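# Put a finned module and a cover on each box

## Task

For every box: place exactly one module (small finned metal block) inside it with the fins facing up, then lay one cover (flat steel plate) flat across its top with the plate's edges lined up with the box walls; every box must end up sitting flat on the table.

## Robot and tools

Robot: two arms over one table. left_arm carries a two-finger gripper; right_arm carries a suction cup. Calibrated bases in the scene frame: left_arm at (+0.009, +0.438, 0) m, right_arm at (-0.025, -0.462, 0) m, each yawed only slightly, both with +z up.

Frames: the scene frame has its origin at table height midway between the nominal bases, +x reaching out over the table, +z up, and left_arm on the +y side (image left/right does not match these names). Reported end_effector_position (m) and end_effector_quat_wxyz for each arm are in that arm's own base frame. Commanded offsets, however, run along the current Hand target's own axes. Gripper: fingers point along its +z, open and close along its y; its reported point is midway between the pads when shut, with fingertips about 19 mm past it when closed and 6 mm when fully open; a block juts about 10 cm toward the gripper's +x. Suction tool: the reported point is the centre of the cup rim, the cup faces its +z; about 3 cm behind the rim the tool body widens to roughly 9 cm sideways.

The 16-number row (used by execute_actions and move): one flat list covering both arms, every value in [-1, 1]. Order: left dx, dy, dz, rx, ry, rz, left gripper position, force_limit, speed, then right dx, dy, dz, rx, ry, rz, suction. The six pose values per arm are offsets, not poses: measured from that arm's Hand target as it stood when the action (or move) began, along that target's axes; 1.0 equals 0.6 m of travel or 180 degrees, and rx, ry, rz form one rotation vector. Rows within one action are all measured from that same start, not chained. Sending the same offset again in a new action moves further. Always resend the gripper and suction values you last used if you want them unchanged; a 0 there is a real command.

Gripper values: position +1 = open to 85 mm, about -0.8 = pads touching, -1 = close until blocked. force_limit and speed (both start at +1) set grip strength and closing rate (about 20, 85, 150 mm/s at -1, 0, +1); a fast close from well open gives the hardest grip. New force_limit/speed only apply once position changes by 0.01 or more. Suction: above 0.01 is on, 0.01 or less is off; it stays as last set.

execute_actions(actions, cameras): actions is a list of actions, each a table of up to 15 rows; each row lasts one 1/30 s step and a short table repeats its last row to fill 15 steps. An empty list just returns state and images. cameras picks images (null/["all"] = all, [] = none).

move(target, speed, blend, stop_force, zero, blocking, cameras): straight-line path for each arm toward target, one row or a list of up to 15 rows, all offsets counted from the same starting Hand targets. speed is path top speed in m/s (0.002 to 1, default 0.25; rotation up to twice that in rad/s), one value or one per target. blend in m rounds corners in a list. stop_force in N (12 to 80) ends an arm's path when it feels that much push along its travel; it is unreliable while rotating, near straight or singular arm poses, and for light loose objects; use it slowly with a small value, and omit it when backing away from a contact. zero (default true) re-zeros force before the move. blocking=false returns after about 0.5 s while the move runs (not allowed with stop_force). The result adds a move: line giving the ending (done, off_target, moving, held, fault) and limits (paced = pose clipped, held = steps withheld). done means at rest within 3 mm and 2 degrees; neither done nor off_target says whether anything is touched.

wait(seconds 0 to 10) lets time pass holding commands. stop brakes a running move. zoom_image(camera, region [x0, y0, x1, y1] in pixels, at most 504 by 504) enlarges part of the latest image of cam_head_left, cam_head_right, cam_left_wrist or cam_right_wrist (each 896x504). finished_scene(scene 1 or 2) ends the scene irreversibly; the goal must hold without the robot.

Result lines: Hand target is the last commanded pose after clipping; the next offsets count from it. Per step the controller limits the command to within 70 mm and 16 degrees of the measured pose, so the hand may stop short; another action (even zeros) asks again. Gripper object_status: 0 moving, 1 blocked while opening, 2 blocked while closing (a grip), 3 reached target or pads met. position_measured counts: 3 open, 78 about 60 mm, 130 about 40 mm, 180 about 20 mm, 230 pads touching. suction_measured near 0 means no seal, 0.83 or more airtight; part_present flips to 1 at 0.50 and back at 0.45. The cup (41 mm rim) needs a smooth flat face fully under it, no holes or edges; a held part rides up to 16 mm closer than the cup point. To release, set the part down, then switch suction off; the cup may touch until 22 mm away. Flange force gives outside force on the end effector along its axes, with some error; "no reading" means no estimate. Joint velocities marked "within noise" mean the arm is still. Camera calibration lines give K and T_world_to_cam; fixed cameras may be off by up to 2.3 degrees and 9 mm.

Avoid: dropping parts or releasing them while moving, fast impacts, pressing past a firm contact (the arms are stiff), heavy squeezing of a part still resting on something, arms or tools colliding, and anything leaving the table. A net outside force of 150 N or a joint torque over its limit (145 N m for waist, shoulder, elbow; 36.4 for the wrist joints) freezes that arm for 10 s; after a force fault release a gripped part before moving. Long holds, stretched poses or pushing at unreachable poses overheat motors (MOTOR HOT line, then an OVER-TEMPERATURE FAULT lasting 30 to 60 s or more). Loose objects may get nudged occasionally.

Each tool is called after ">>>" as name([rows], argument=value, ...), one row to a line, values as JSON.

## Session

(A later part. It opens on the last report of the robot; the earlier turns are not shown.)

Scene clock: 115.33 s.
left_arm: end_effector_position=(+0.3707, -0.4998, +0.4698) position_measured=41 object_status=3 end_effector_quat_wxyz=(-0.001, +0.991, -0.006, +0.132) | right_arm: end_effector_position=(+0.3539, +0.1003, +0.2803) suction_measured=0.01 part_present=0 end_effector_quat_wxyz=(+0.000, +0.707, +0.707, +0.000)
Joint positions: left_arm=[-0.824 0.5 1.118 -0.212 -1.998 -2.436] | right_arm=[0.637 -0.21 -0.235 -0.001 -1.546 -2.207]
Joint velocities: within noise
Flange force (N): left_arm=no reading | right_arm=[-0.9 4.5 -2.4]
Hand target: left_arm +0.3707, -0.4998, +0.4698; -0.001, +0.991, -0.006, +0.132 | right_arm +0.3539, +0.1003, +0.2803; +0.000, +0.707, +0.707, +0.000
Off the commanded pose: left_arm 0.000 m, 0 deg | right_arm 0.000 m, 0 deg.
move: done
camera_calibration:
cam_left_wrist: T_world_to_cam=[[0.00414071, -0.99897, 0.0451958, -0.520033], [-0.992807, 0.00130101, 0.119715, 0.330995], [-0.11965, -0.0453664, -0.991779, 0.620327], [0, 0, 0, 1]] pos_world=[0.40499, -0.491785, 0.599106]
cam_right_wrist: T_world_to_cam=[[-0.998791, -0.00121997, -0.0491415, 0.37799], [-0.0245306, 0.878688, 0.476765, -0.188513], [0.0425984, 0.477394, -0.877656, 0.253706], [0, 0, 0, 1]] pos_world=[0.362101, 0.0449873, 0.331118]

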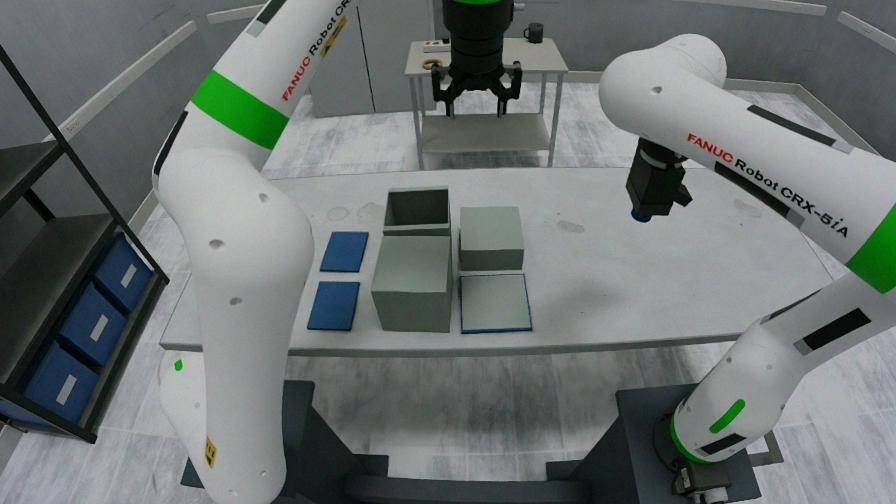

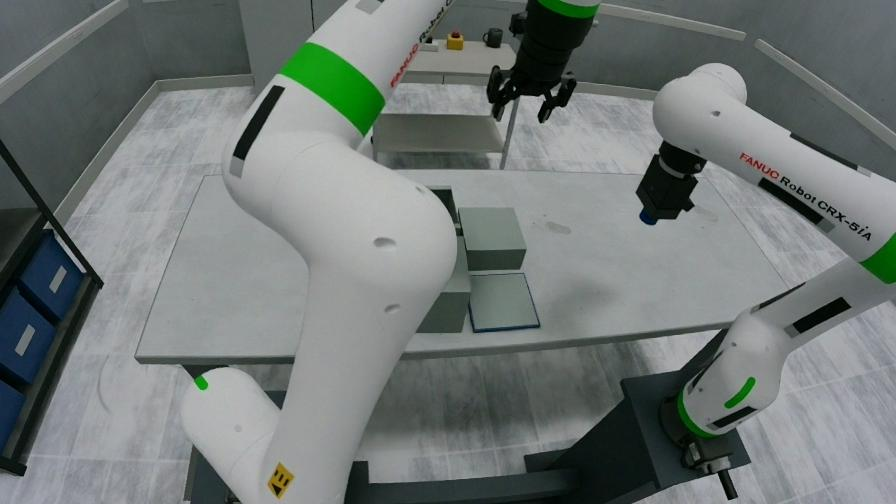

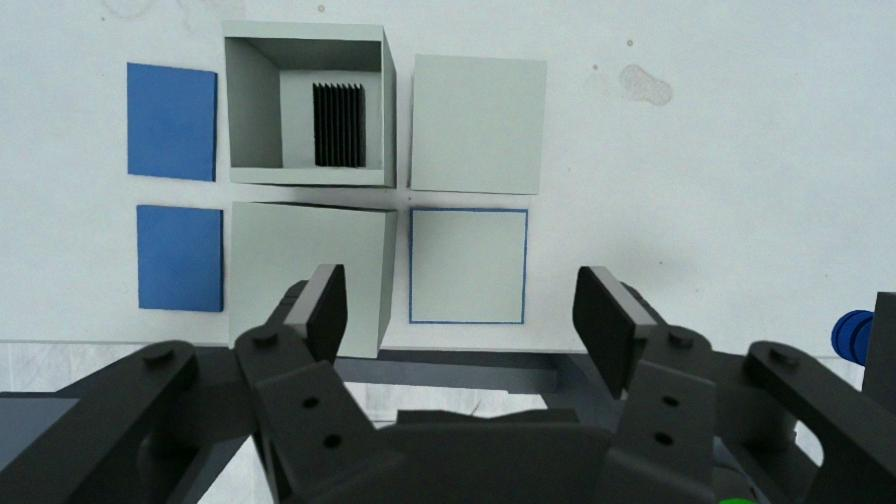

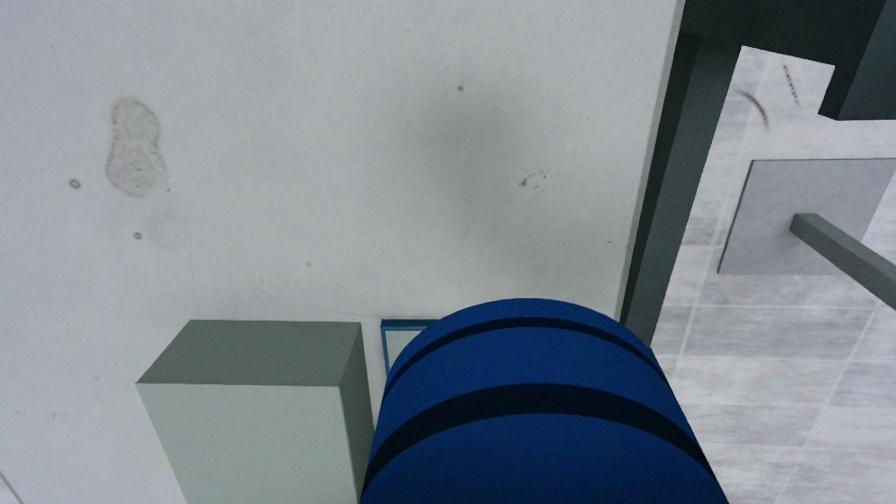

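>>> move(target=[0.0173,-0.7495,0.0938,0,0,0,0.7,-0.6,-1,0,0,0,0,0,0,0], cameras=[])

>>> move([
  [0,0,0,0,0,0,0.7,-0.6,-1,0.446,0.002,0.2,0,0,0,0],
  [0,0,0,0,0,0,0.7,-0.6,-1,0.446,0.002,0.42,0,0,0,0],
], blend=[0.02, 0], cameras=["cam_right_wrist"])

>>> move(target=[0,0,0,0,0,0,0.7,-0.6,-1,0,0,0.0475,0,0,0,1], speed=0.02, stop_force=15, cameras=["cam_right_wrist"])

Scene clock: 142.37 s.
left_arm: end_effector_position=(+0.4008, -0.0503, +0.4195) position_measured=41 object_status=3 end_effector_quat_wxyz=(-0.001, +0.991, -0.006, +0.132) | right_arm: end_effector_position=(+0.3539, +0.1003, +0.2803) suction_measured=0.01 part_present=0 end_effector_quat_wxyz=(+0.000, +0.707, +0.707, +0.000)
Joint positions: left_arm=[0.257 -0.272 0.042 0.067 -1.629 -3.398] | right_arm=[0.637 -0.21 -0.235 -0.001 -1.546 -2.207]
Joint velocities: within noise
Flange force (N): left_arm=[6.6 4.8 -2.1] | right_arm=[-1.0 3.8 -2.8]
Hand target: left_arm +0.4008, -0.0503, +0.4195; -0.001, +0.991, -0.006, +0.132 | right_arm +0.3539, +0.1003, +0.2803; +0.000, +0.707, +0.707, +0.000
Off the commanded pose: left_arm 0.000 m, 0 deg | right_arm 0.000 m, 0 deg.
move: done
No camera images: "cameras" was empty.

Scene clock: 144.67 s.
left_arm: end_effector_position=(+0.4008, -0.0503, +0.4195) position_measured=41 object_status=3 end_effector_quat_wxyz=(-0.001, +0.991, -0.006, +0.132) | right_arm: end_effector_position=(+0.3547, +0.3681, +0.0285) suction_measured=0.01 part_present=0 end_effector_quat_wxyz=(+0.000, +0.707, +0.707, +0.000)
Joint positions: left_arm=[0.257 -0.272 0.042 0.067 -1.629 -3.399] | right_arm=[1.061 0.353 -0.256 -0.001 -0.961 -2.63]
Joint velocities: within noise
Flange force (N): left_arm=[6.9 2.9 -2.4] | right_arm=[0.3 2.6 -2.1]
Hand target: left_arm +0.4008, -0.0503, +0.4195; -0.001, +0.991, -0.006, +0.132 | right_arm +0.3548, +0.3681, +0.0284; +0.000, +0.707, +0.707, +0.000
Off the commanded pose: left_arm 0.000 m, 0 deg | right_arm 0.000 m, 0 deg.
move: done
camera_calibration:
cam_right_wrist: T_world_to_cam=[[-0.99879, -0.0014431, -0.0491524, 0.366912], [-0.0247317, 0.878686, 0.476758, -0.30368], [0.0425015, 0.477397, -0.877659, -0.0951378], [0, 0, 0, 1]] pos_world=[0.363001, 0.312787, 0.0793179]
Images, in order (width x height): cam_right_wrist 896x504.

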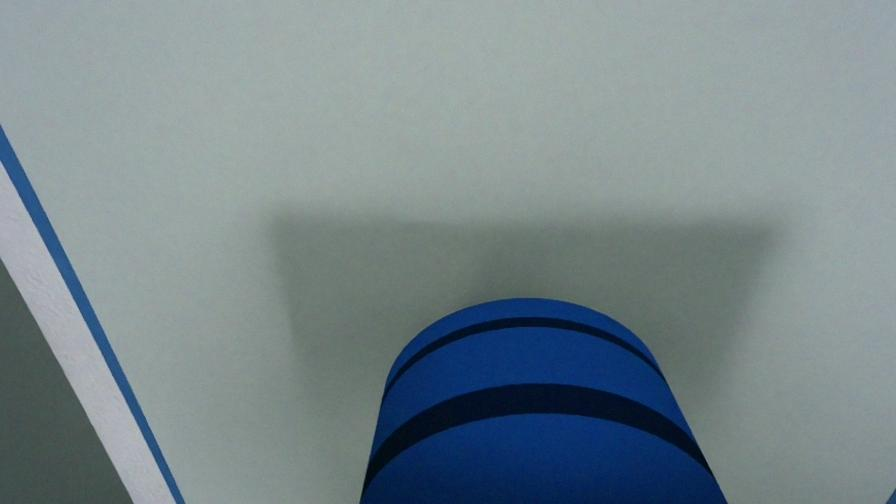

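Scene clock: 146.90 s.
left_arm: end_effector_position=(+0.4008, -0.0503, +0.4195) position_measured=41 object_status=3 end_effector_quat_wxyz=(-0.001, +0.991, -0.006, +0.132) | right_arm: end_effector_position=(+0.3548, +0.3681, -0.0001) suction_measured=1.00 part_present=1 end_effector_quat_wxyz=(+0.000, +0.707, +0.707, +0.000)
Joint positions: left_arm=[0.257 -0.272 0.042 0.067 -1.629 -3.399] | right_arm=[1.06 0.397 -0.277 -0.001 -0.897 -2.63]
Joint velocities: within noise
Flange force (N): left_arm=[7.0 3.3 -2.2] | right_arm=[0.7 3.5 1.6]
Hand target: left_arm +0.4008, -0.0503, +0.4195; -0.001, +0.991, -0.006, +0.132 | right_arm +0.3548, +0.3681, -0.0001; +0.000, +0.707, +0.707, +0.000
Off the commanded pose: left_arm 0.000 m, 0 deg | right_arm 0.000 m, 0 deg.
move: done
camera_calibration:
cam_right_wrist: T_world_to_cam=[[-0.998789, -0.00108392, -0.0491796, 0.3654], [-0.0244292, 0.87869, 0.476767, -0.290116], [0.0426968, 0.477391, -0.877653, -0.120173], [0, 0, 0, 1]] pos_world=[0.363001, 0.312687, 0.0508178]
Images, in order (width x height): cam_right_wrist 896x504.

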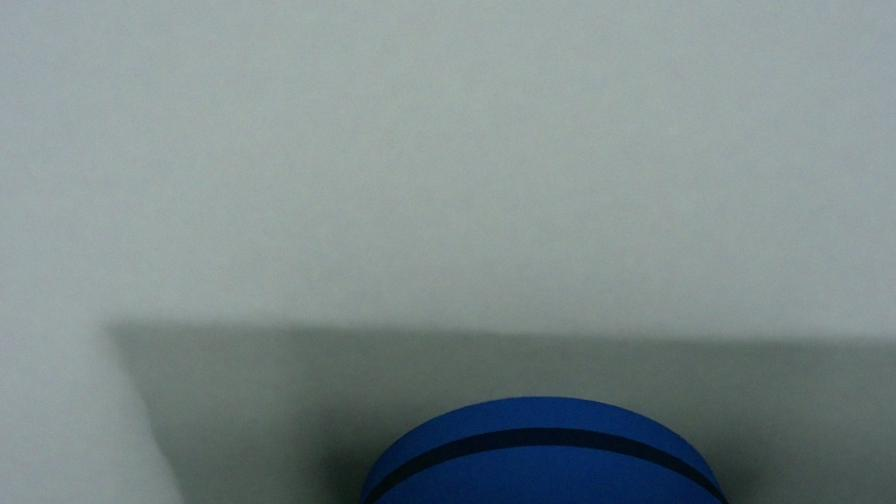

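>>> move([
  [0,0,0,0,0,0,0.7,-0.6,-1,0,0,-0.342,0,0,0,1],
  [0,0,0,0,0,0,0.7,-0.6,-1,0.2975,0.2985,-0.342,0,0,-0.0011,1],
  [0,0,0,0,0,0,0.7,-0.6,-1,0.2975,0.2985,-0.2405,0,0,-0.0011,1],
], speed=[0.12,0.12,0.08])

>>> zoom_image(camera="cam_head_left", region=[370, 200, 470, 260])

>>> zoom_image(camera="cam_head_right", region=[375, 200, 475, 260])

>>> zoom_image(camera="cam_left_wrist", region=[620, 0, 896, 300])

Scene clock: 158.77 s.
left_arm: end_effector_position=(+0.4008, -0.0503, +0.4195) position_measured=41 object_status=3 end_effector_quat_wxyz=(-0.001, +0.991, -0.006, +0.132) | right_arm: end_effector_position=(+0.5340, +0.5465, +0.1442) suction_measured=1.00 part_present=1 end_effector_quat_wxyz=(-0.001, +0.706, +0.708, +0.000)
Joint positions: left_arm=[0.257 -0.272 0.042 0.067 -1.629 -3.399] | right_arm=[0.968 0.907 0.911 -0.001 -1.575 -2.535]
Joint velocities: within noise
Flange force (N): left_arm=[7.5 3.3 -3.1] | right_arm=no reading
Hand target: left_arm +0.4008, -0.0503, +0.4195; -0.001, +0.991, -0.006, +0.132 | right_arm +0.5339, +0.5465, +0.1442; +0.000, +0.706, +0.708, +0.000
Off the commanded pose: left_arm 0.000 m, 0 deg | right_arm 0.000 m, 0 deg.
move: done
camera_calibration:
cam_left_wrist: T_world_to_cam=[[0.0041441, -0.99897, 0.0451954, -0.068748], [-0.992807, 0.00129761, 0.119715, 0.366216], [-0.11965, -0.0453664, -0.991779, 0.594427], [0, 0, 0, 1]] pos_world=[0.43499, -0.0421853, 0.548806]
cam_right_wrist: T_world_to_cam=[[-0.998788, -0.00462173, -0.0489931, 0.553569], [-0.0274552, 0.878566, 0.476831, -0.509638], [0.0408399, 0.477598, -0.877629, -0.0855877], [0, 0, 0, 1]] pos_world=[0.542402, 0.491186, 0.195018]

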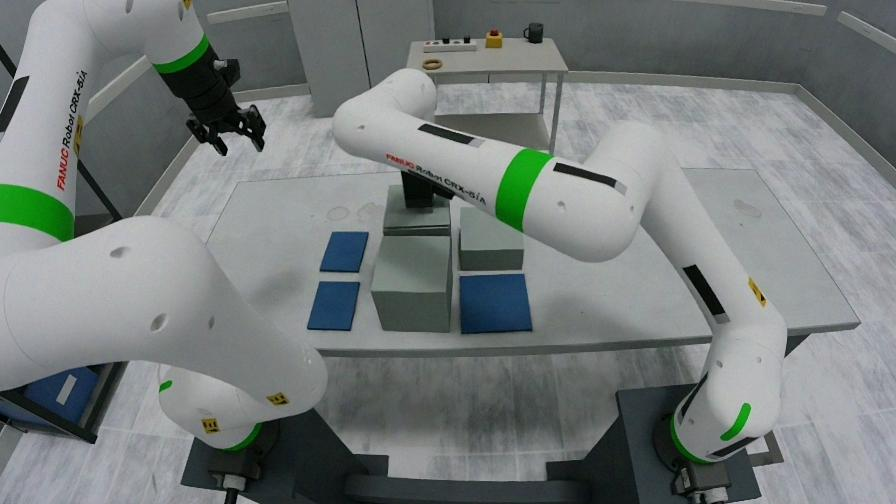

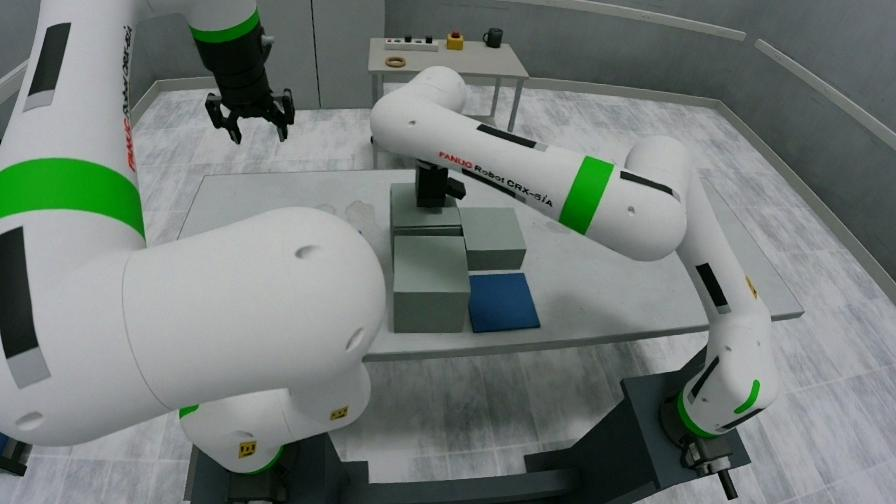

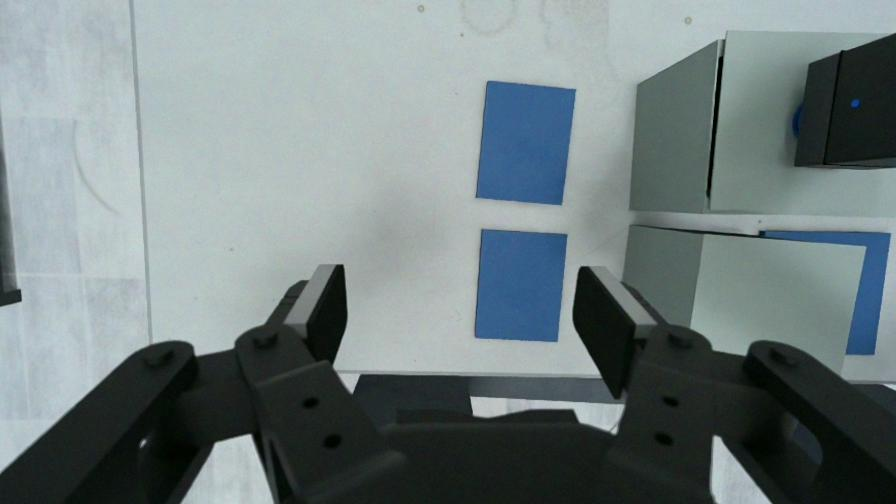

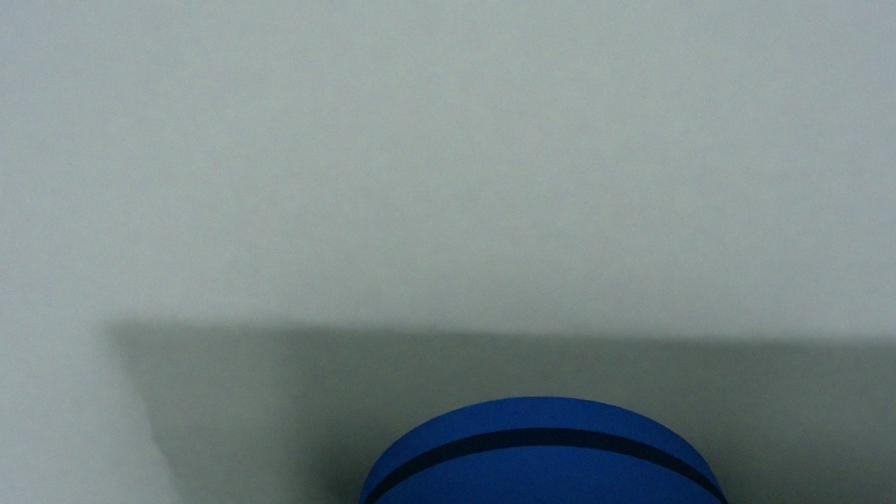

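Scaled by 5.040 from the camera's 896x504 image, which has a finer 1280x720 frame.

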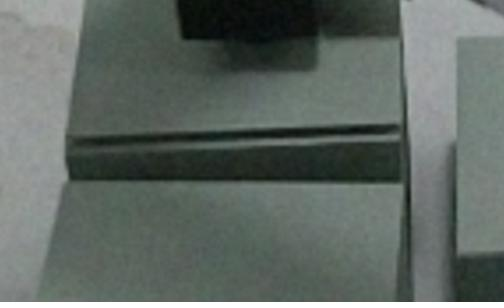

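Scaled by 5.040 from the camera's 896x504 image, which has a finer 1280x720 frame.

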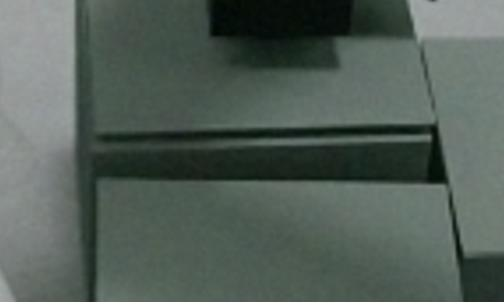

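Scaled by 1.680 from the camera's 896x504 image, which has a finer 1280x720 frame.

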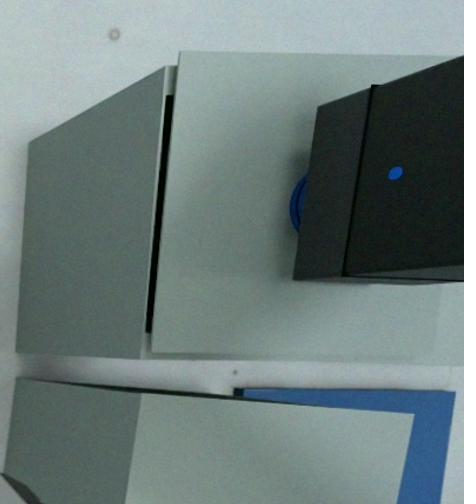

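>>> zoom_image(camera="cam_left_wrist", region=[700, 15, 800, 65])

>>> zoom_image(camera="cam_left_wrist", region=[690, 190, 790, 240])

Scaled by 5.040 from the camera's 896x504 image, which has a finer 1280x720 frame.

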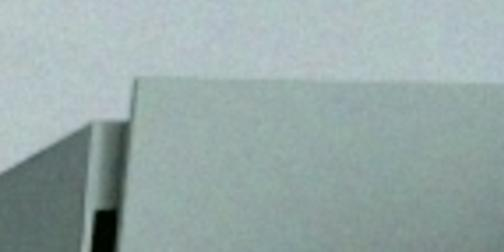

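Scaled by 5.040 from the camera's 896x504 image, which has a finer 1280x720 frame.

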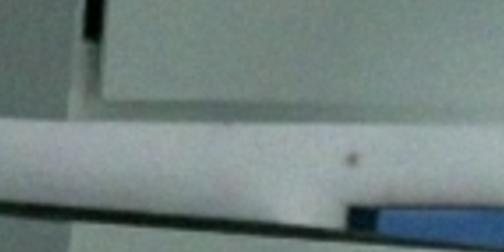

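>>> move(target=[0,0,0,0,0,0,0.7,-0.6,-1,0.0017,-0.0035,0.0065,0,0,0,1], speed=0.03, cameras=["cam_head_left","cam_head_right","cam_left_wrist"])

>>> zoom_image(camera="cam_head_left", region=[370, 200, 470, 260])

>>> zoom_image(camera="cam_head_right", region=[375, 200, 475, 260])

>>> zoom_image(camera="cam_left_wrist", region=[700, 15, 800, 65])

>>> zoom_image(camera="cam_left_wrist", region=[690, 190, 790, 240])

Scene clock: 185.07 s.
left_arm: end_effector_position=(+0.4008, -0.0503, +0.4195) position_measured=41 object_status=3 end_effector_quat_wxyz=(-0.001, +0.991, -0.006, +0.132) | right_arm: end_effector_position=(+0.5319, +0.5476, +0.1403) suction_measured=1.00 part_present=1 end_effector_quat_wxyz=(+0.000, +0.706, +0.708, +0.000)
Joint positions: left_arm=[0.257 -0.272 0.042 0.067 -1.629 -3.399] | right_arm=[0.971 0.904 0.897 -0.001 -1.564 -2.538]
Joint velocities: within noise
Flange force (N): left_arm=[7.6 3.7 -2.7] | right_arm=[0.2 1.6 1.4]
Hand target: left_arm +0.4008, -0.0503, +0.4195; -0.001, +0.991, -0.006, +0.132 | right_arm +0.5318, +0.5476, +0.1403; +0.000, +0.706, +0.708, +0.000
Off the commanded pose: left_arm 0.000 m, 0 deg | right_arm 0.000 m, 0 deg.
move: done
camera_calibration:
cam_left_wrist: T_world_to_cam=[[0.0041441, -0.99897, 0.0451954, -0.068748], [-0.992807, 0.00129761, 0.119715, 0.366216], [-0.11965, -0.0453664, -0.991779, 0.594427], [0, 0, 0, 1]] pos_world=[0.43499, -0.0421853, 0.548806]
Images, in order (width x height): cam_head_left 896x504, cam_head_right 896x504, cam_left_wrist 896x504.

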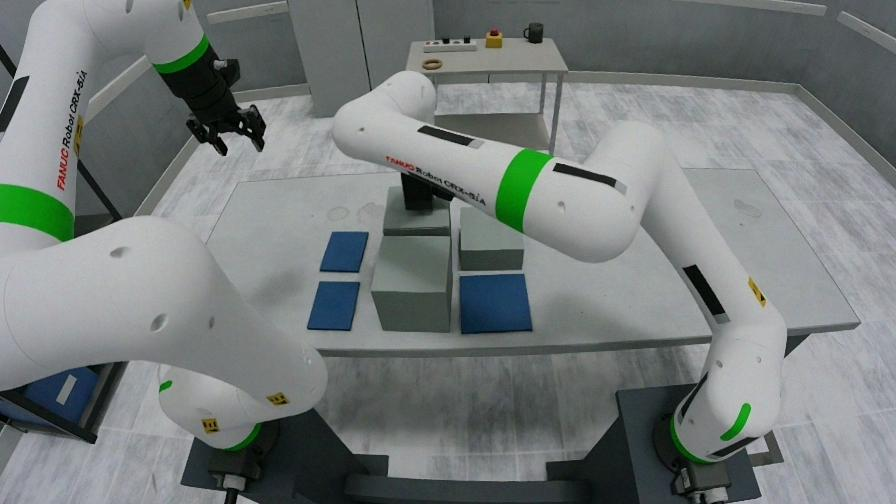

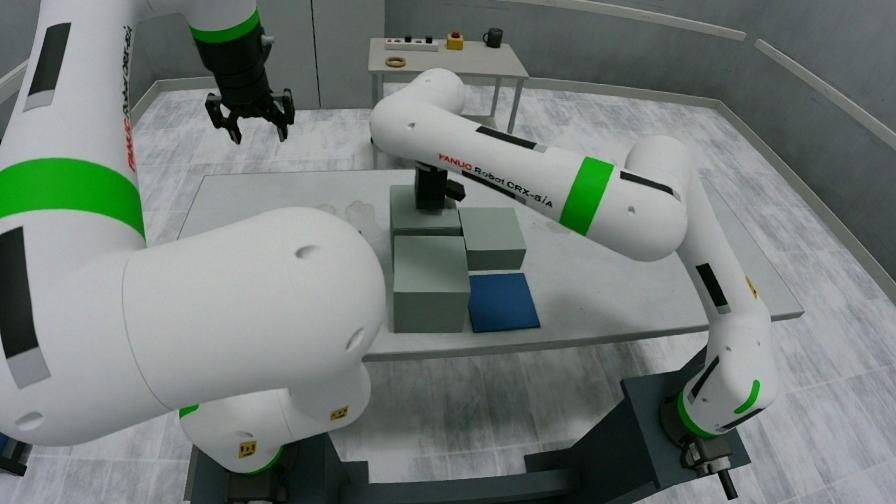

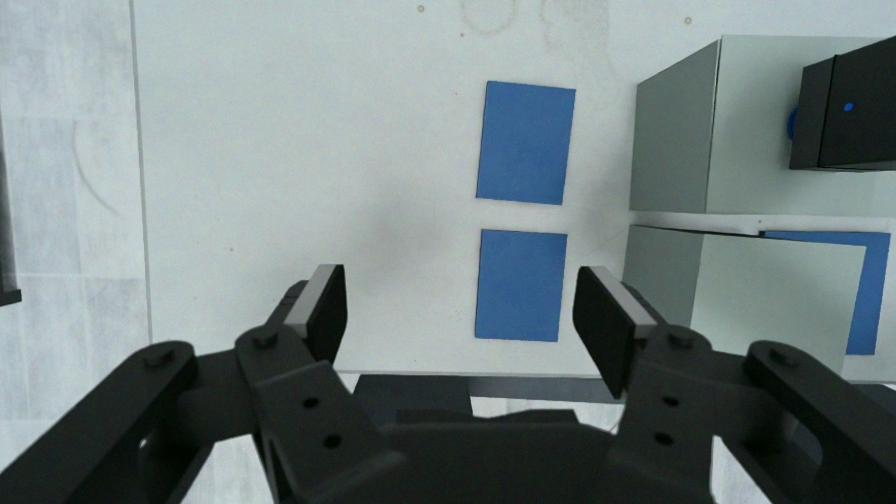

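Scaled by 5.040 from the camera's 896x504 image, which has a finer 1280x720 frame.

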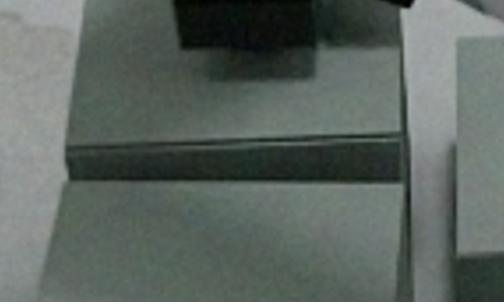

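Scaled by 5.040 from the camera's 896x504 image, which has a finer 1280x720 frame.

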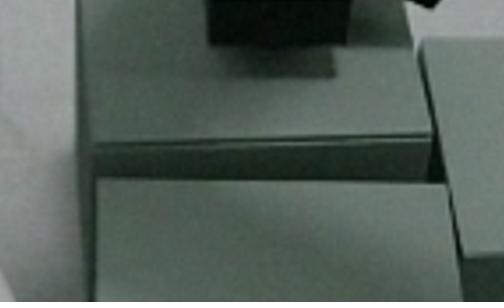

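Scaled by 5.040 from the camera's 896x504 image, which has a finer 1280x720 frame.

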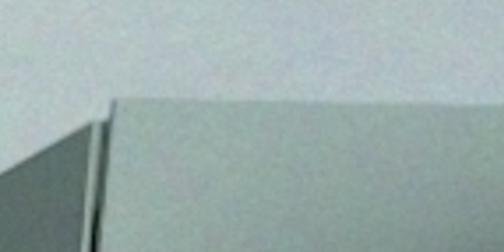

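Scaled by 5.040 from the camera's 896x504 image, which has a finer 1280x720 frame.

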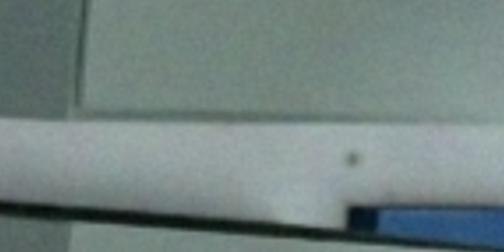

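>>> move(target=[0,0,0,0,0,0,0.7,-0.6,-1,0.0008,-0.0025,0,0,0,-0.0022,1], speed=0.03, cameras=[])

>>> move(target=[0,0,0,0,0,0,0.7,-0.6,-1,0,0,0.015,0,0,0,1], speed=0.01, stop_force=12, cameras=["cam_head_left","cam_head_right","cam_left_wrist"])

>>> zoom_image(camera="cam_head_left", region=[370, 200, 470, 260])

>>> zoom_image(camera="cam_head_right", region=[375, 200, 475, 260])

>>> zoom_image(camera="cam_left_wrist", region=[700, 15, 800, 65])

>>> zoom_image(camera="cam_left_wrist", region=[690, 190, 790, 240])

Scene clock: 194.53 s.
left_arm: end_effector_position=(+0.4008, -0.0503, +0.4195) position_measured=41 object_status=3 end_effector_quat_wxyz=(-0.001, +0.991, -0.006, +0.132) | right_arm: end_effector_position=(+0.5304, +0.5480, +0.1403) suction_measured=1.00 part_present=1 end_effector_quat_wxyz=(+0.000, +0.703, +0.711, +0.000)
Joint positions: left_arm=[0.257 -0.272 0.042 0.067 -1.629 -3.399] | right_arm=[0.973 0.901 0.892 -0.001 -1.562 -2.533]
Joint velocities: within noise
Flange force (N): left_arm=[6.8 3.4 -2.2] | right_arm=[1.0 2.9 0.3]
Hand target: left_arm +0.4008, -0.0503, +0.4195; -0.001, +0.991, -0.006, +0.132 | right_arm +0.5303, +0.5480, +0.1403; +0.000, +0.703, +0.711, +0.000
Off the commanded pose: left_arm 0.000 m, 0 deg | right_arm 0.000 m, 0 deg.
move: done
No camera images: "cameras" was empty.

Scene clock: 195.40 s.
left_arm: end_effector_position=(+0.4008, -0.0503, +0.4195) position_measured=41 object_status=3 end_effector_quat_wxyz=(-0.001, +0.991, -0.006, +0.132) | right_arm: end_effector_position=(+0.5303, +0.5481, +0.1378) suction_measured=1.00 part_present=1 end_effector_quat_wxyz=(+0.000, +0.703, +0.711, +0.000)
Joint positions: left_arm=[0.257 -0.272 0.042 0.067 -1.629 -3.399] | right_arm=[0.973 0.901 0.886 -0.001 -1.555 -2.533]
Joint velocities: within noise
Flange force (N): left_arm=[6.7 3.5 -2.3] | right_arm=[0.9 1.2 -16.0]
Hand target: left_arm +0.4008, -0.0503, +0.4195; -0.001, +0.991, -0.006, +0.132 | right_arm +0.5303, +0.5481, +0.1378; +0.000, +0.703, +0.711, +0.000 (not the last commanded pose)
Off the commanded pose: left_arm 0.000 m, 0 deg | right_arm 0.007 m, 0 deg.
move: contact (right_arm)
camera_calibration:
cam_left_wrist: T_world_to_cam=[[0.0041441, -0.99897, 0.0451954, -0.068748], [-0.992807, 0.00129761, 0.119715, 0.366216], [-0.11965, -0.0453664, -0.991779, 0.594427], [0, 0, 0, 1]] pos_world=[0.43499, -0.0421853, 0.548806]
Images, in order (width x height): cam_head_left 896x504, cam_head_right 896x504, cam_left_wrist 896x504.

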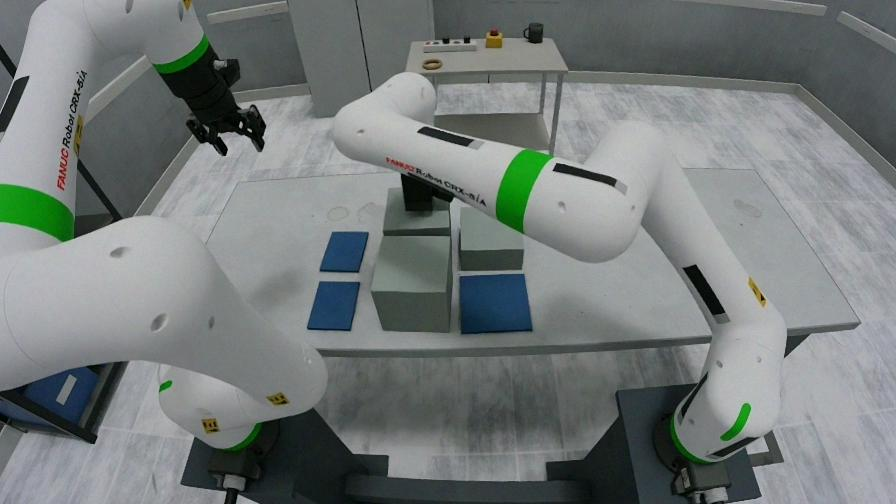

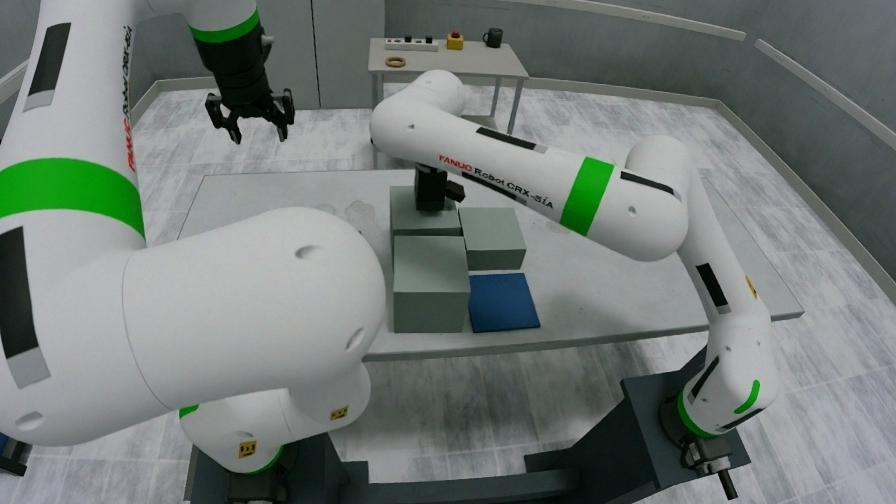

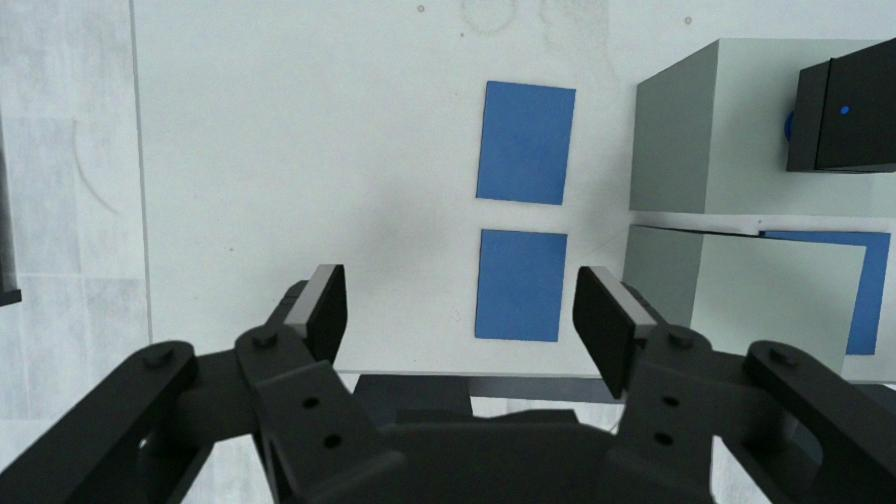

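Scaled by 5.040 from the camera's 896x504 image, which has a finer 1280x720 frame.

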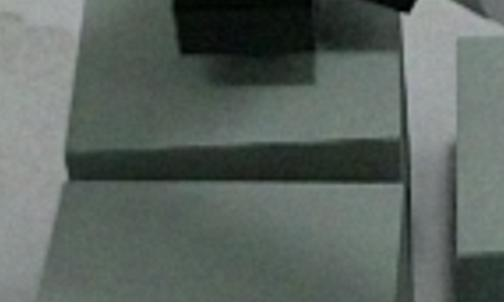

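Scaled by 5.040 from the camera's 896x504 image, which has a finer 1280x720 frame.

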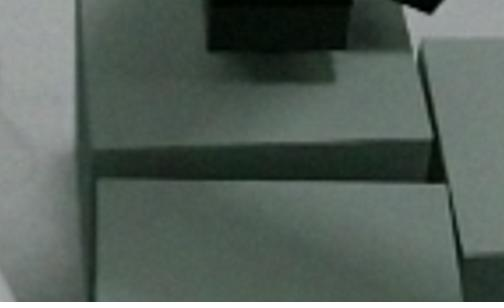

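Scaled by 5.040 from the camera's 896x504 image, which has a finer 1280x720 frame.

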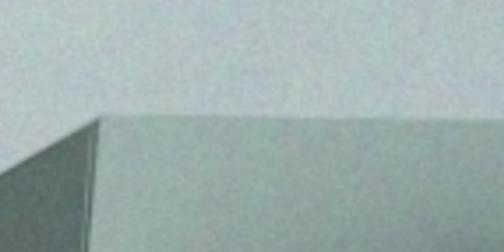

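Scaled by 5.040 from the camera's 896x504 image, which has a finer 1280x720 frame.

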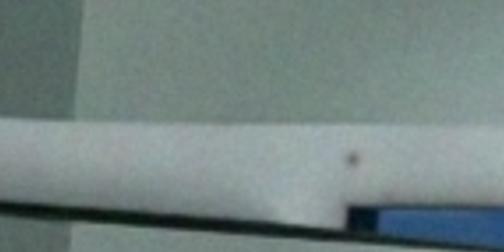

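>>> execute_actions([
  [[0,0,0,0,0,0,0.7,-0.6,-1,0,0,0,0,0,0,0]],
  [[0,0,0,0,0,0,0.7,-0.6,-1,0,0,0,0,0,0,0]],
], cameras=[])

>>> move([
  [0,0,0,0,0,0,0.7,-0.6,-1,0,0,-0.12,0,0,0,0],
  [0,0,0,0,0,0,0.7,-0.6,-1,-0.5,-0.15,-0.2,0,0,0,0],
], speed=0.2)

>>> zoom_image(camera="cam_left_wrist", region=[620, 0, 896, 300])

>>> zoom_image(camera="cam_head_left", region=[350, 170, 550, 350])

Scene clock: 202.73 s.
left_arm: end_effector_position=(+0.4008, -0.0503, +0.4195) position_measured=41 object_status=3 end_effector_quat_wxyz=(-0.001, +0.991, -0.006, +0.132) | right_arm: end_effector_position=(+0.5303, +0.5481, +0.1378) suction_measured=0.01 part_present=0 end_effector_quat_wxyz=(+0.000, +0.703, +0.711, +0.000)
Joint positions: left_arm=[0.257 -0.272 0.042 0.067 -1.629 -3.399] | right_arm=[0.973 0.901 0.886 -0.001 -1.555 -2.533]
Joint velocities: within noise
Flange force (N): left_arm=[7.2 3.6 -2.4] | right_arm=[-1.2 -2.7 -30.8]
Flange force at the end of the 1st action (N): left_arm=[7.0 3.3 -2.4] | right_arm=[-1.2 -1.8 -30.2]
Hand target: left_arm +0.4008, -0.0503, +0.4195; -0.001, +0.991, -0.006, +0.132 | right_arm +0.5303, +0.5481, +0.1378; +0.000, +0.703, +0.711, +0.000
Off the commanded pose: left_arm 0.000 m, 0 deg | right_arm 0.000 m, 0 deg.
No camera images: "cameras" was empty.

Scene clock: 205.30 s.
left_arm: end_effector_position=(+0.4008, -0.0503, +0.4195) position_measured=41 object_status=3 end_effector_quat_wxyz=(-0.001, +0.991, -0.006, +0.132) | right_arm: end_effector_position=(+0.4436, +0.2471, +0.2576) suction_measured=0.01 part_present=0 end_effector_quat_wxyz=(+0.000, +0.703, +0.711, +0.000)
Joint positions: left_arm=[0.257 -0.272 0.042 0.067 -1.629 -3.399] | right_arm=[0.767 0.153 0.066 -0.001 -1.484 -2.327]
Joint velocities: within noise
Flange force (N): left_arm=[7.5 4.3 -2.2] | right_arm=[0.3 5.8 -2.3]
Hand target: left_arm +0.4008, -0.0503, +0.4195; -0.001, +0.991, -0.006, +0.132 | right_arm +0.4436, +0.2470, +0.2576; +0.000, +0.703, +0.711, +0.000
Off the commanded pose: left_arm 0.000 m, 0 deg | right_arm 0.000 m, 0 deg.
move: done
camera_calibration:
cam_left_wrist: T_world_to_cam=[[0.0041441, -0.99897, 0.0451954, -0.068748], [-0.992807, 0.00129761, 0.119715, 0.366216], [-0.11965, -0.0453664, -0.991779, 0.594427], [0, 0, 0, 1]] pos_world=[0.43499, -0.0421853, 0.548806]
cam_right_wrist: T_world_to_cam=[[-0.998719, -0.0115852, -0.049246, 0.469334], [-0.0337027, 0.878327, 0.476871, -0.300361], [0.0377295, 0.47792, -0.877593, 0.161888], [0, 0, 0, 1]] pos_world=[0.452502, 0.191883, 0.308418]

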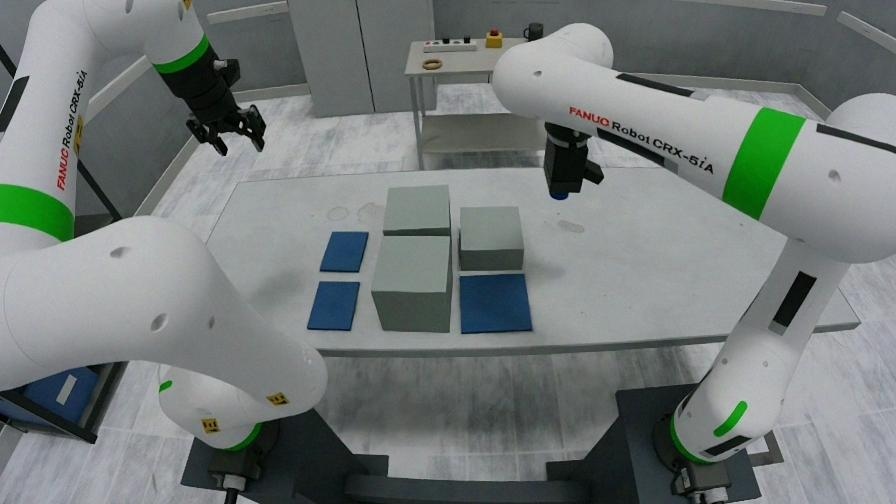

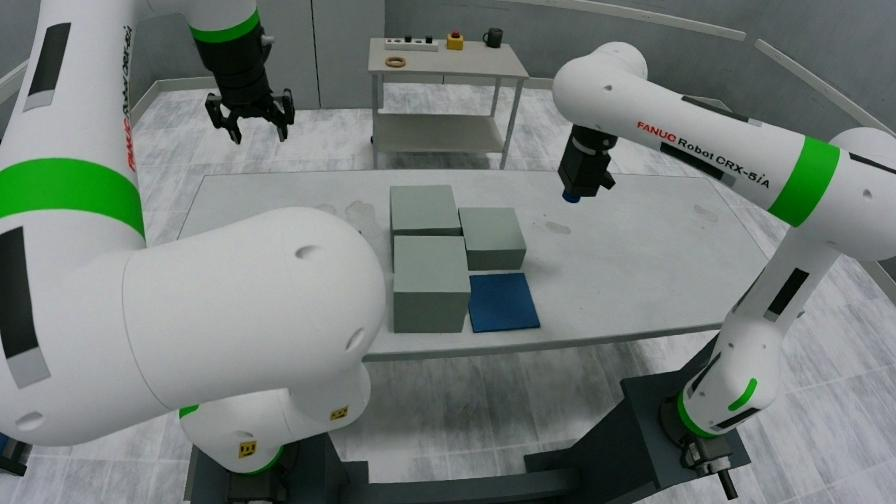

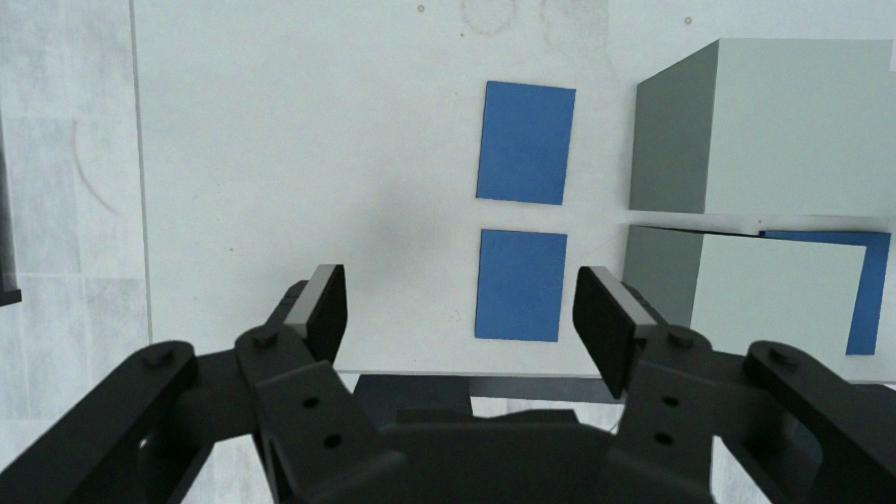

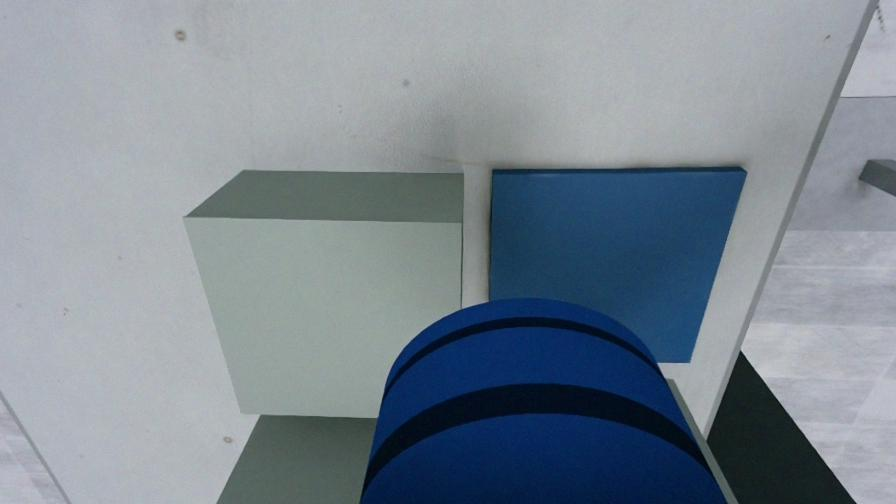

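Scaled by 1.680 from the camera's 896x504 image, which has a finer 1280x720 frame.

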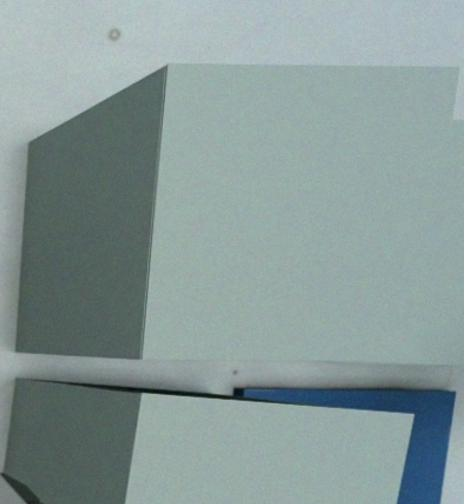

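Scaled by 2.520 from the camera's 896x504 image, which has a finer 1280x720 frame.

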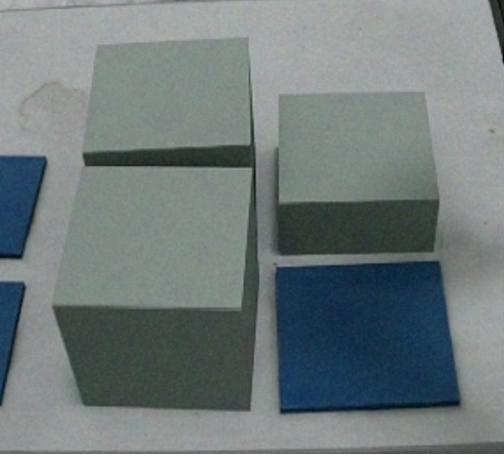

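>>> finished_scene(scene=2)

The scene is finished: the task was done.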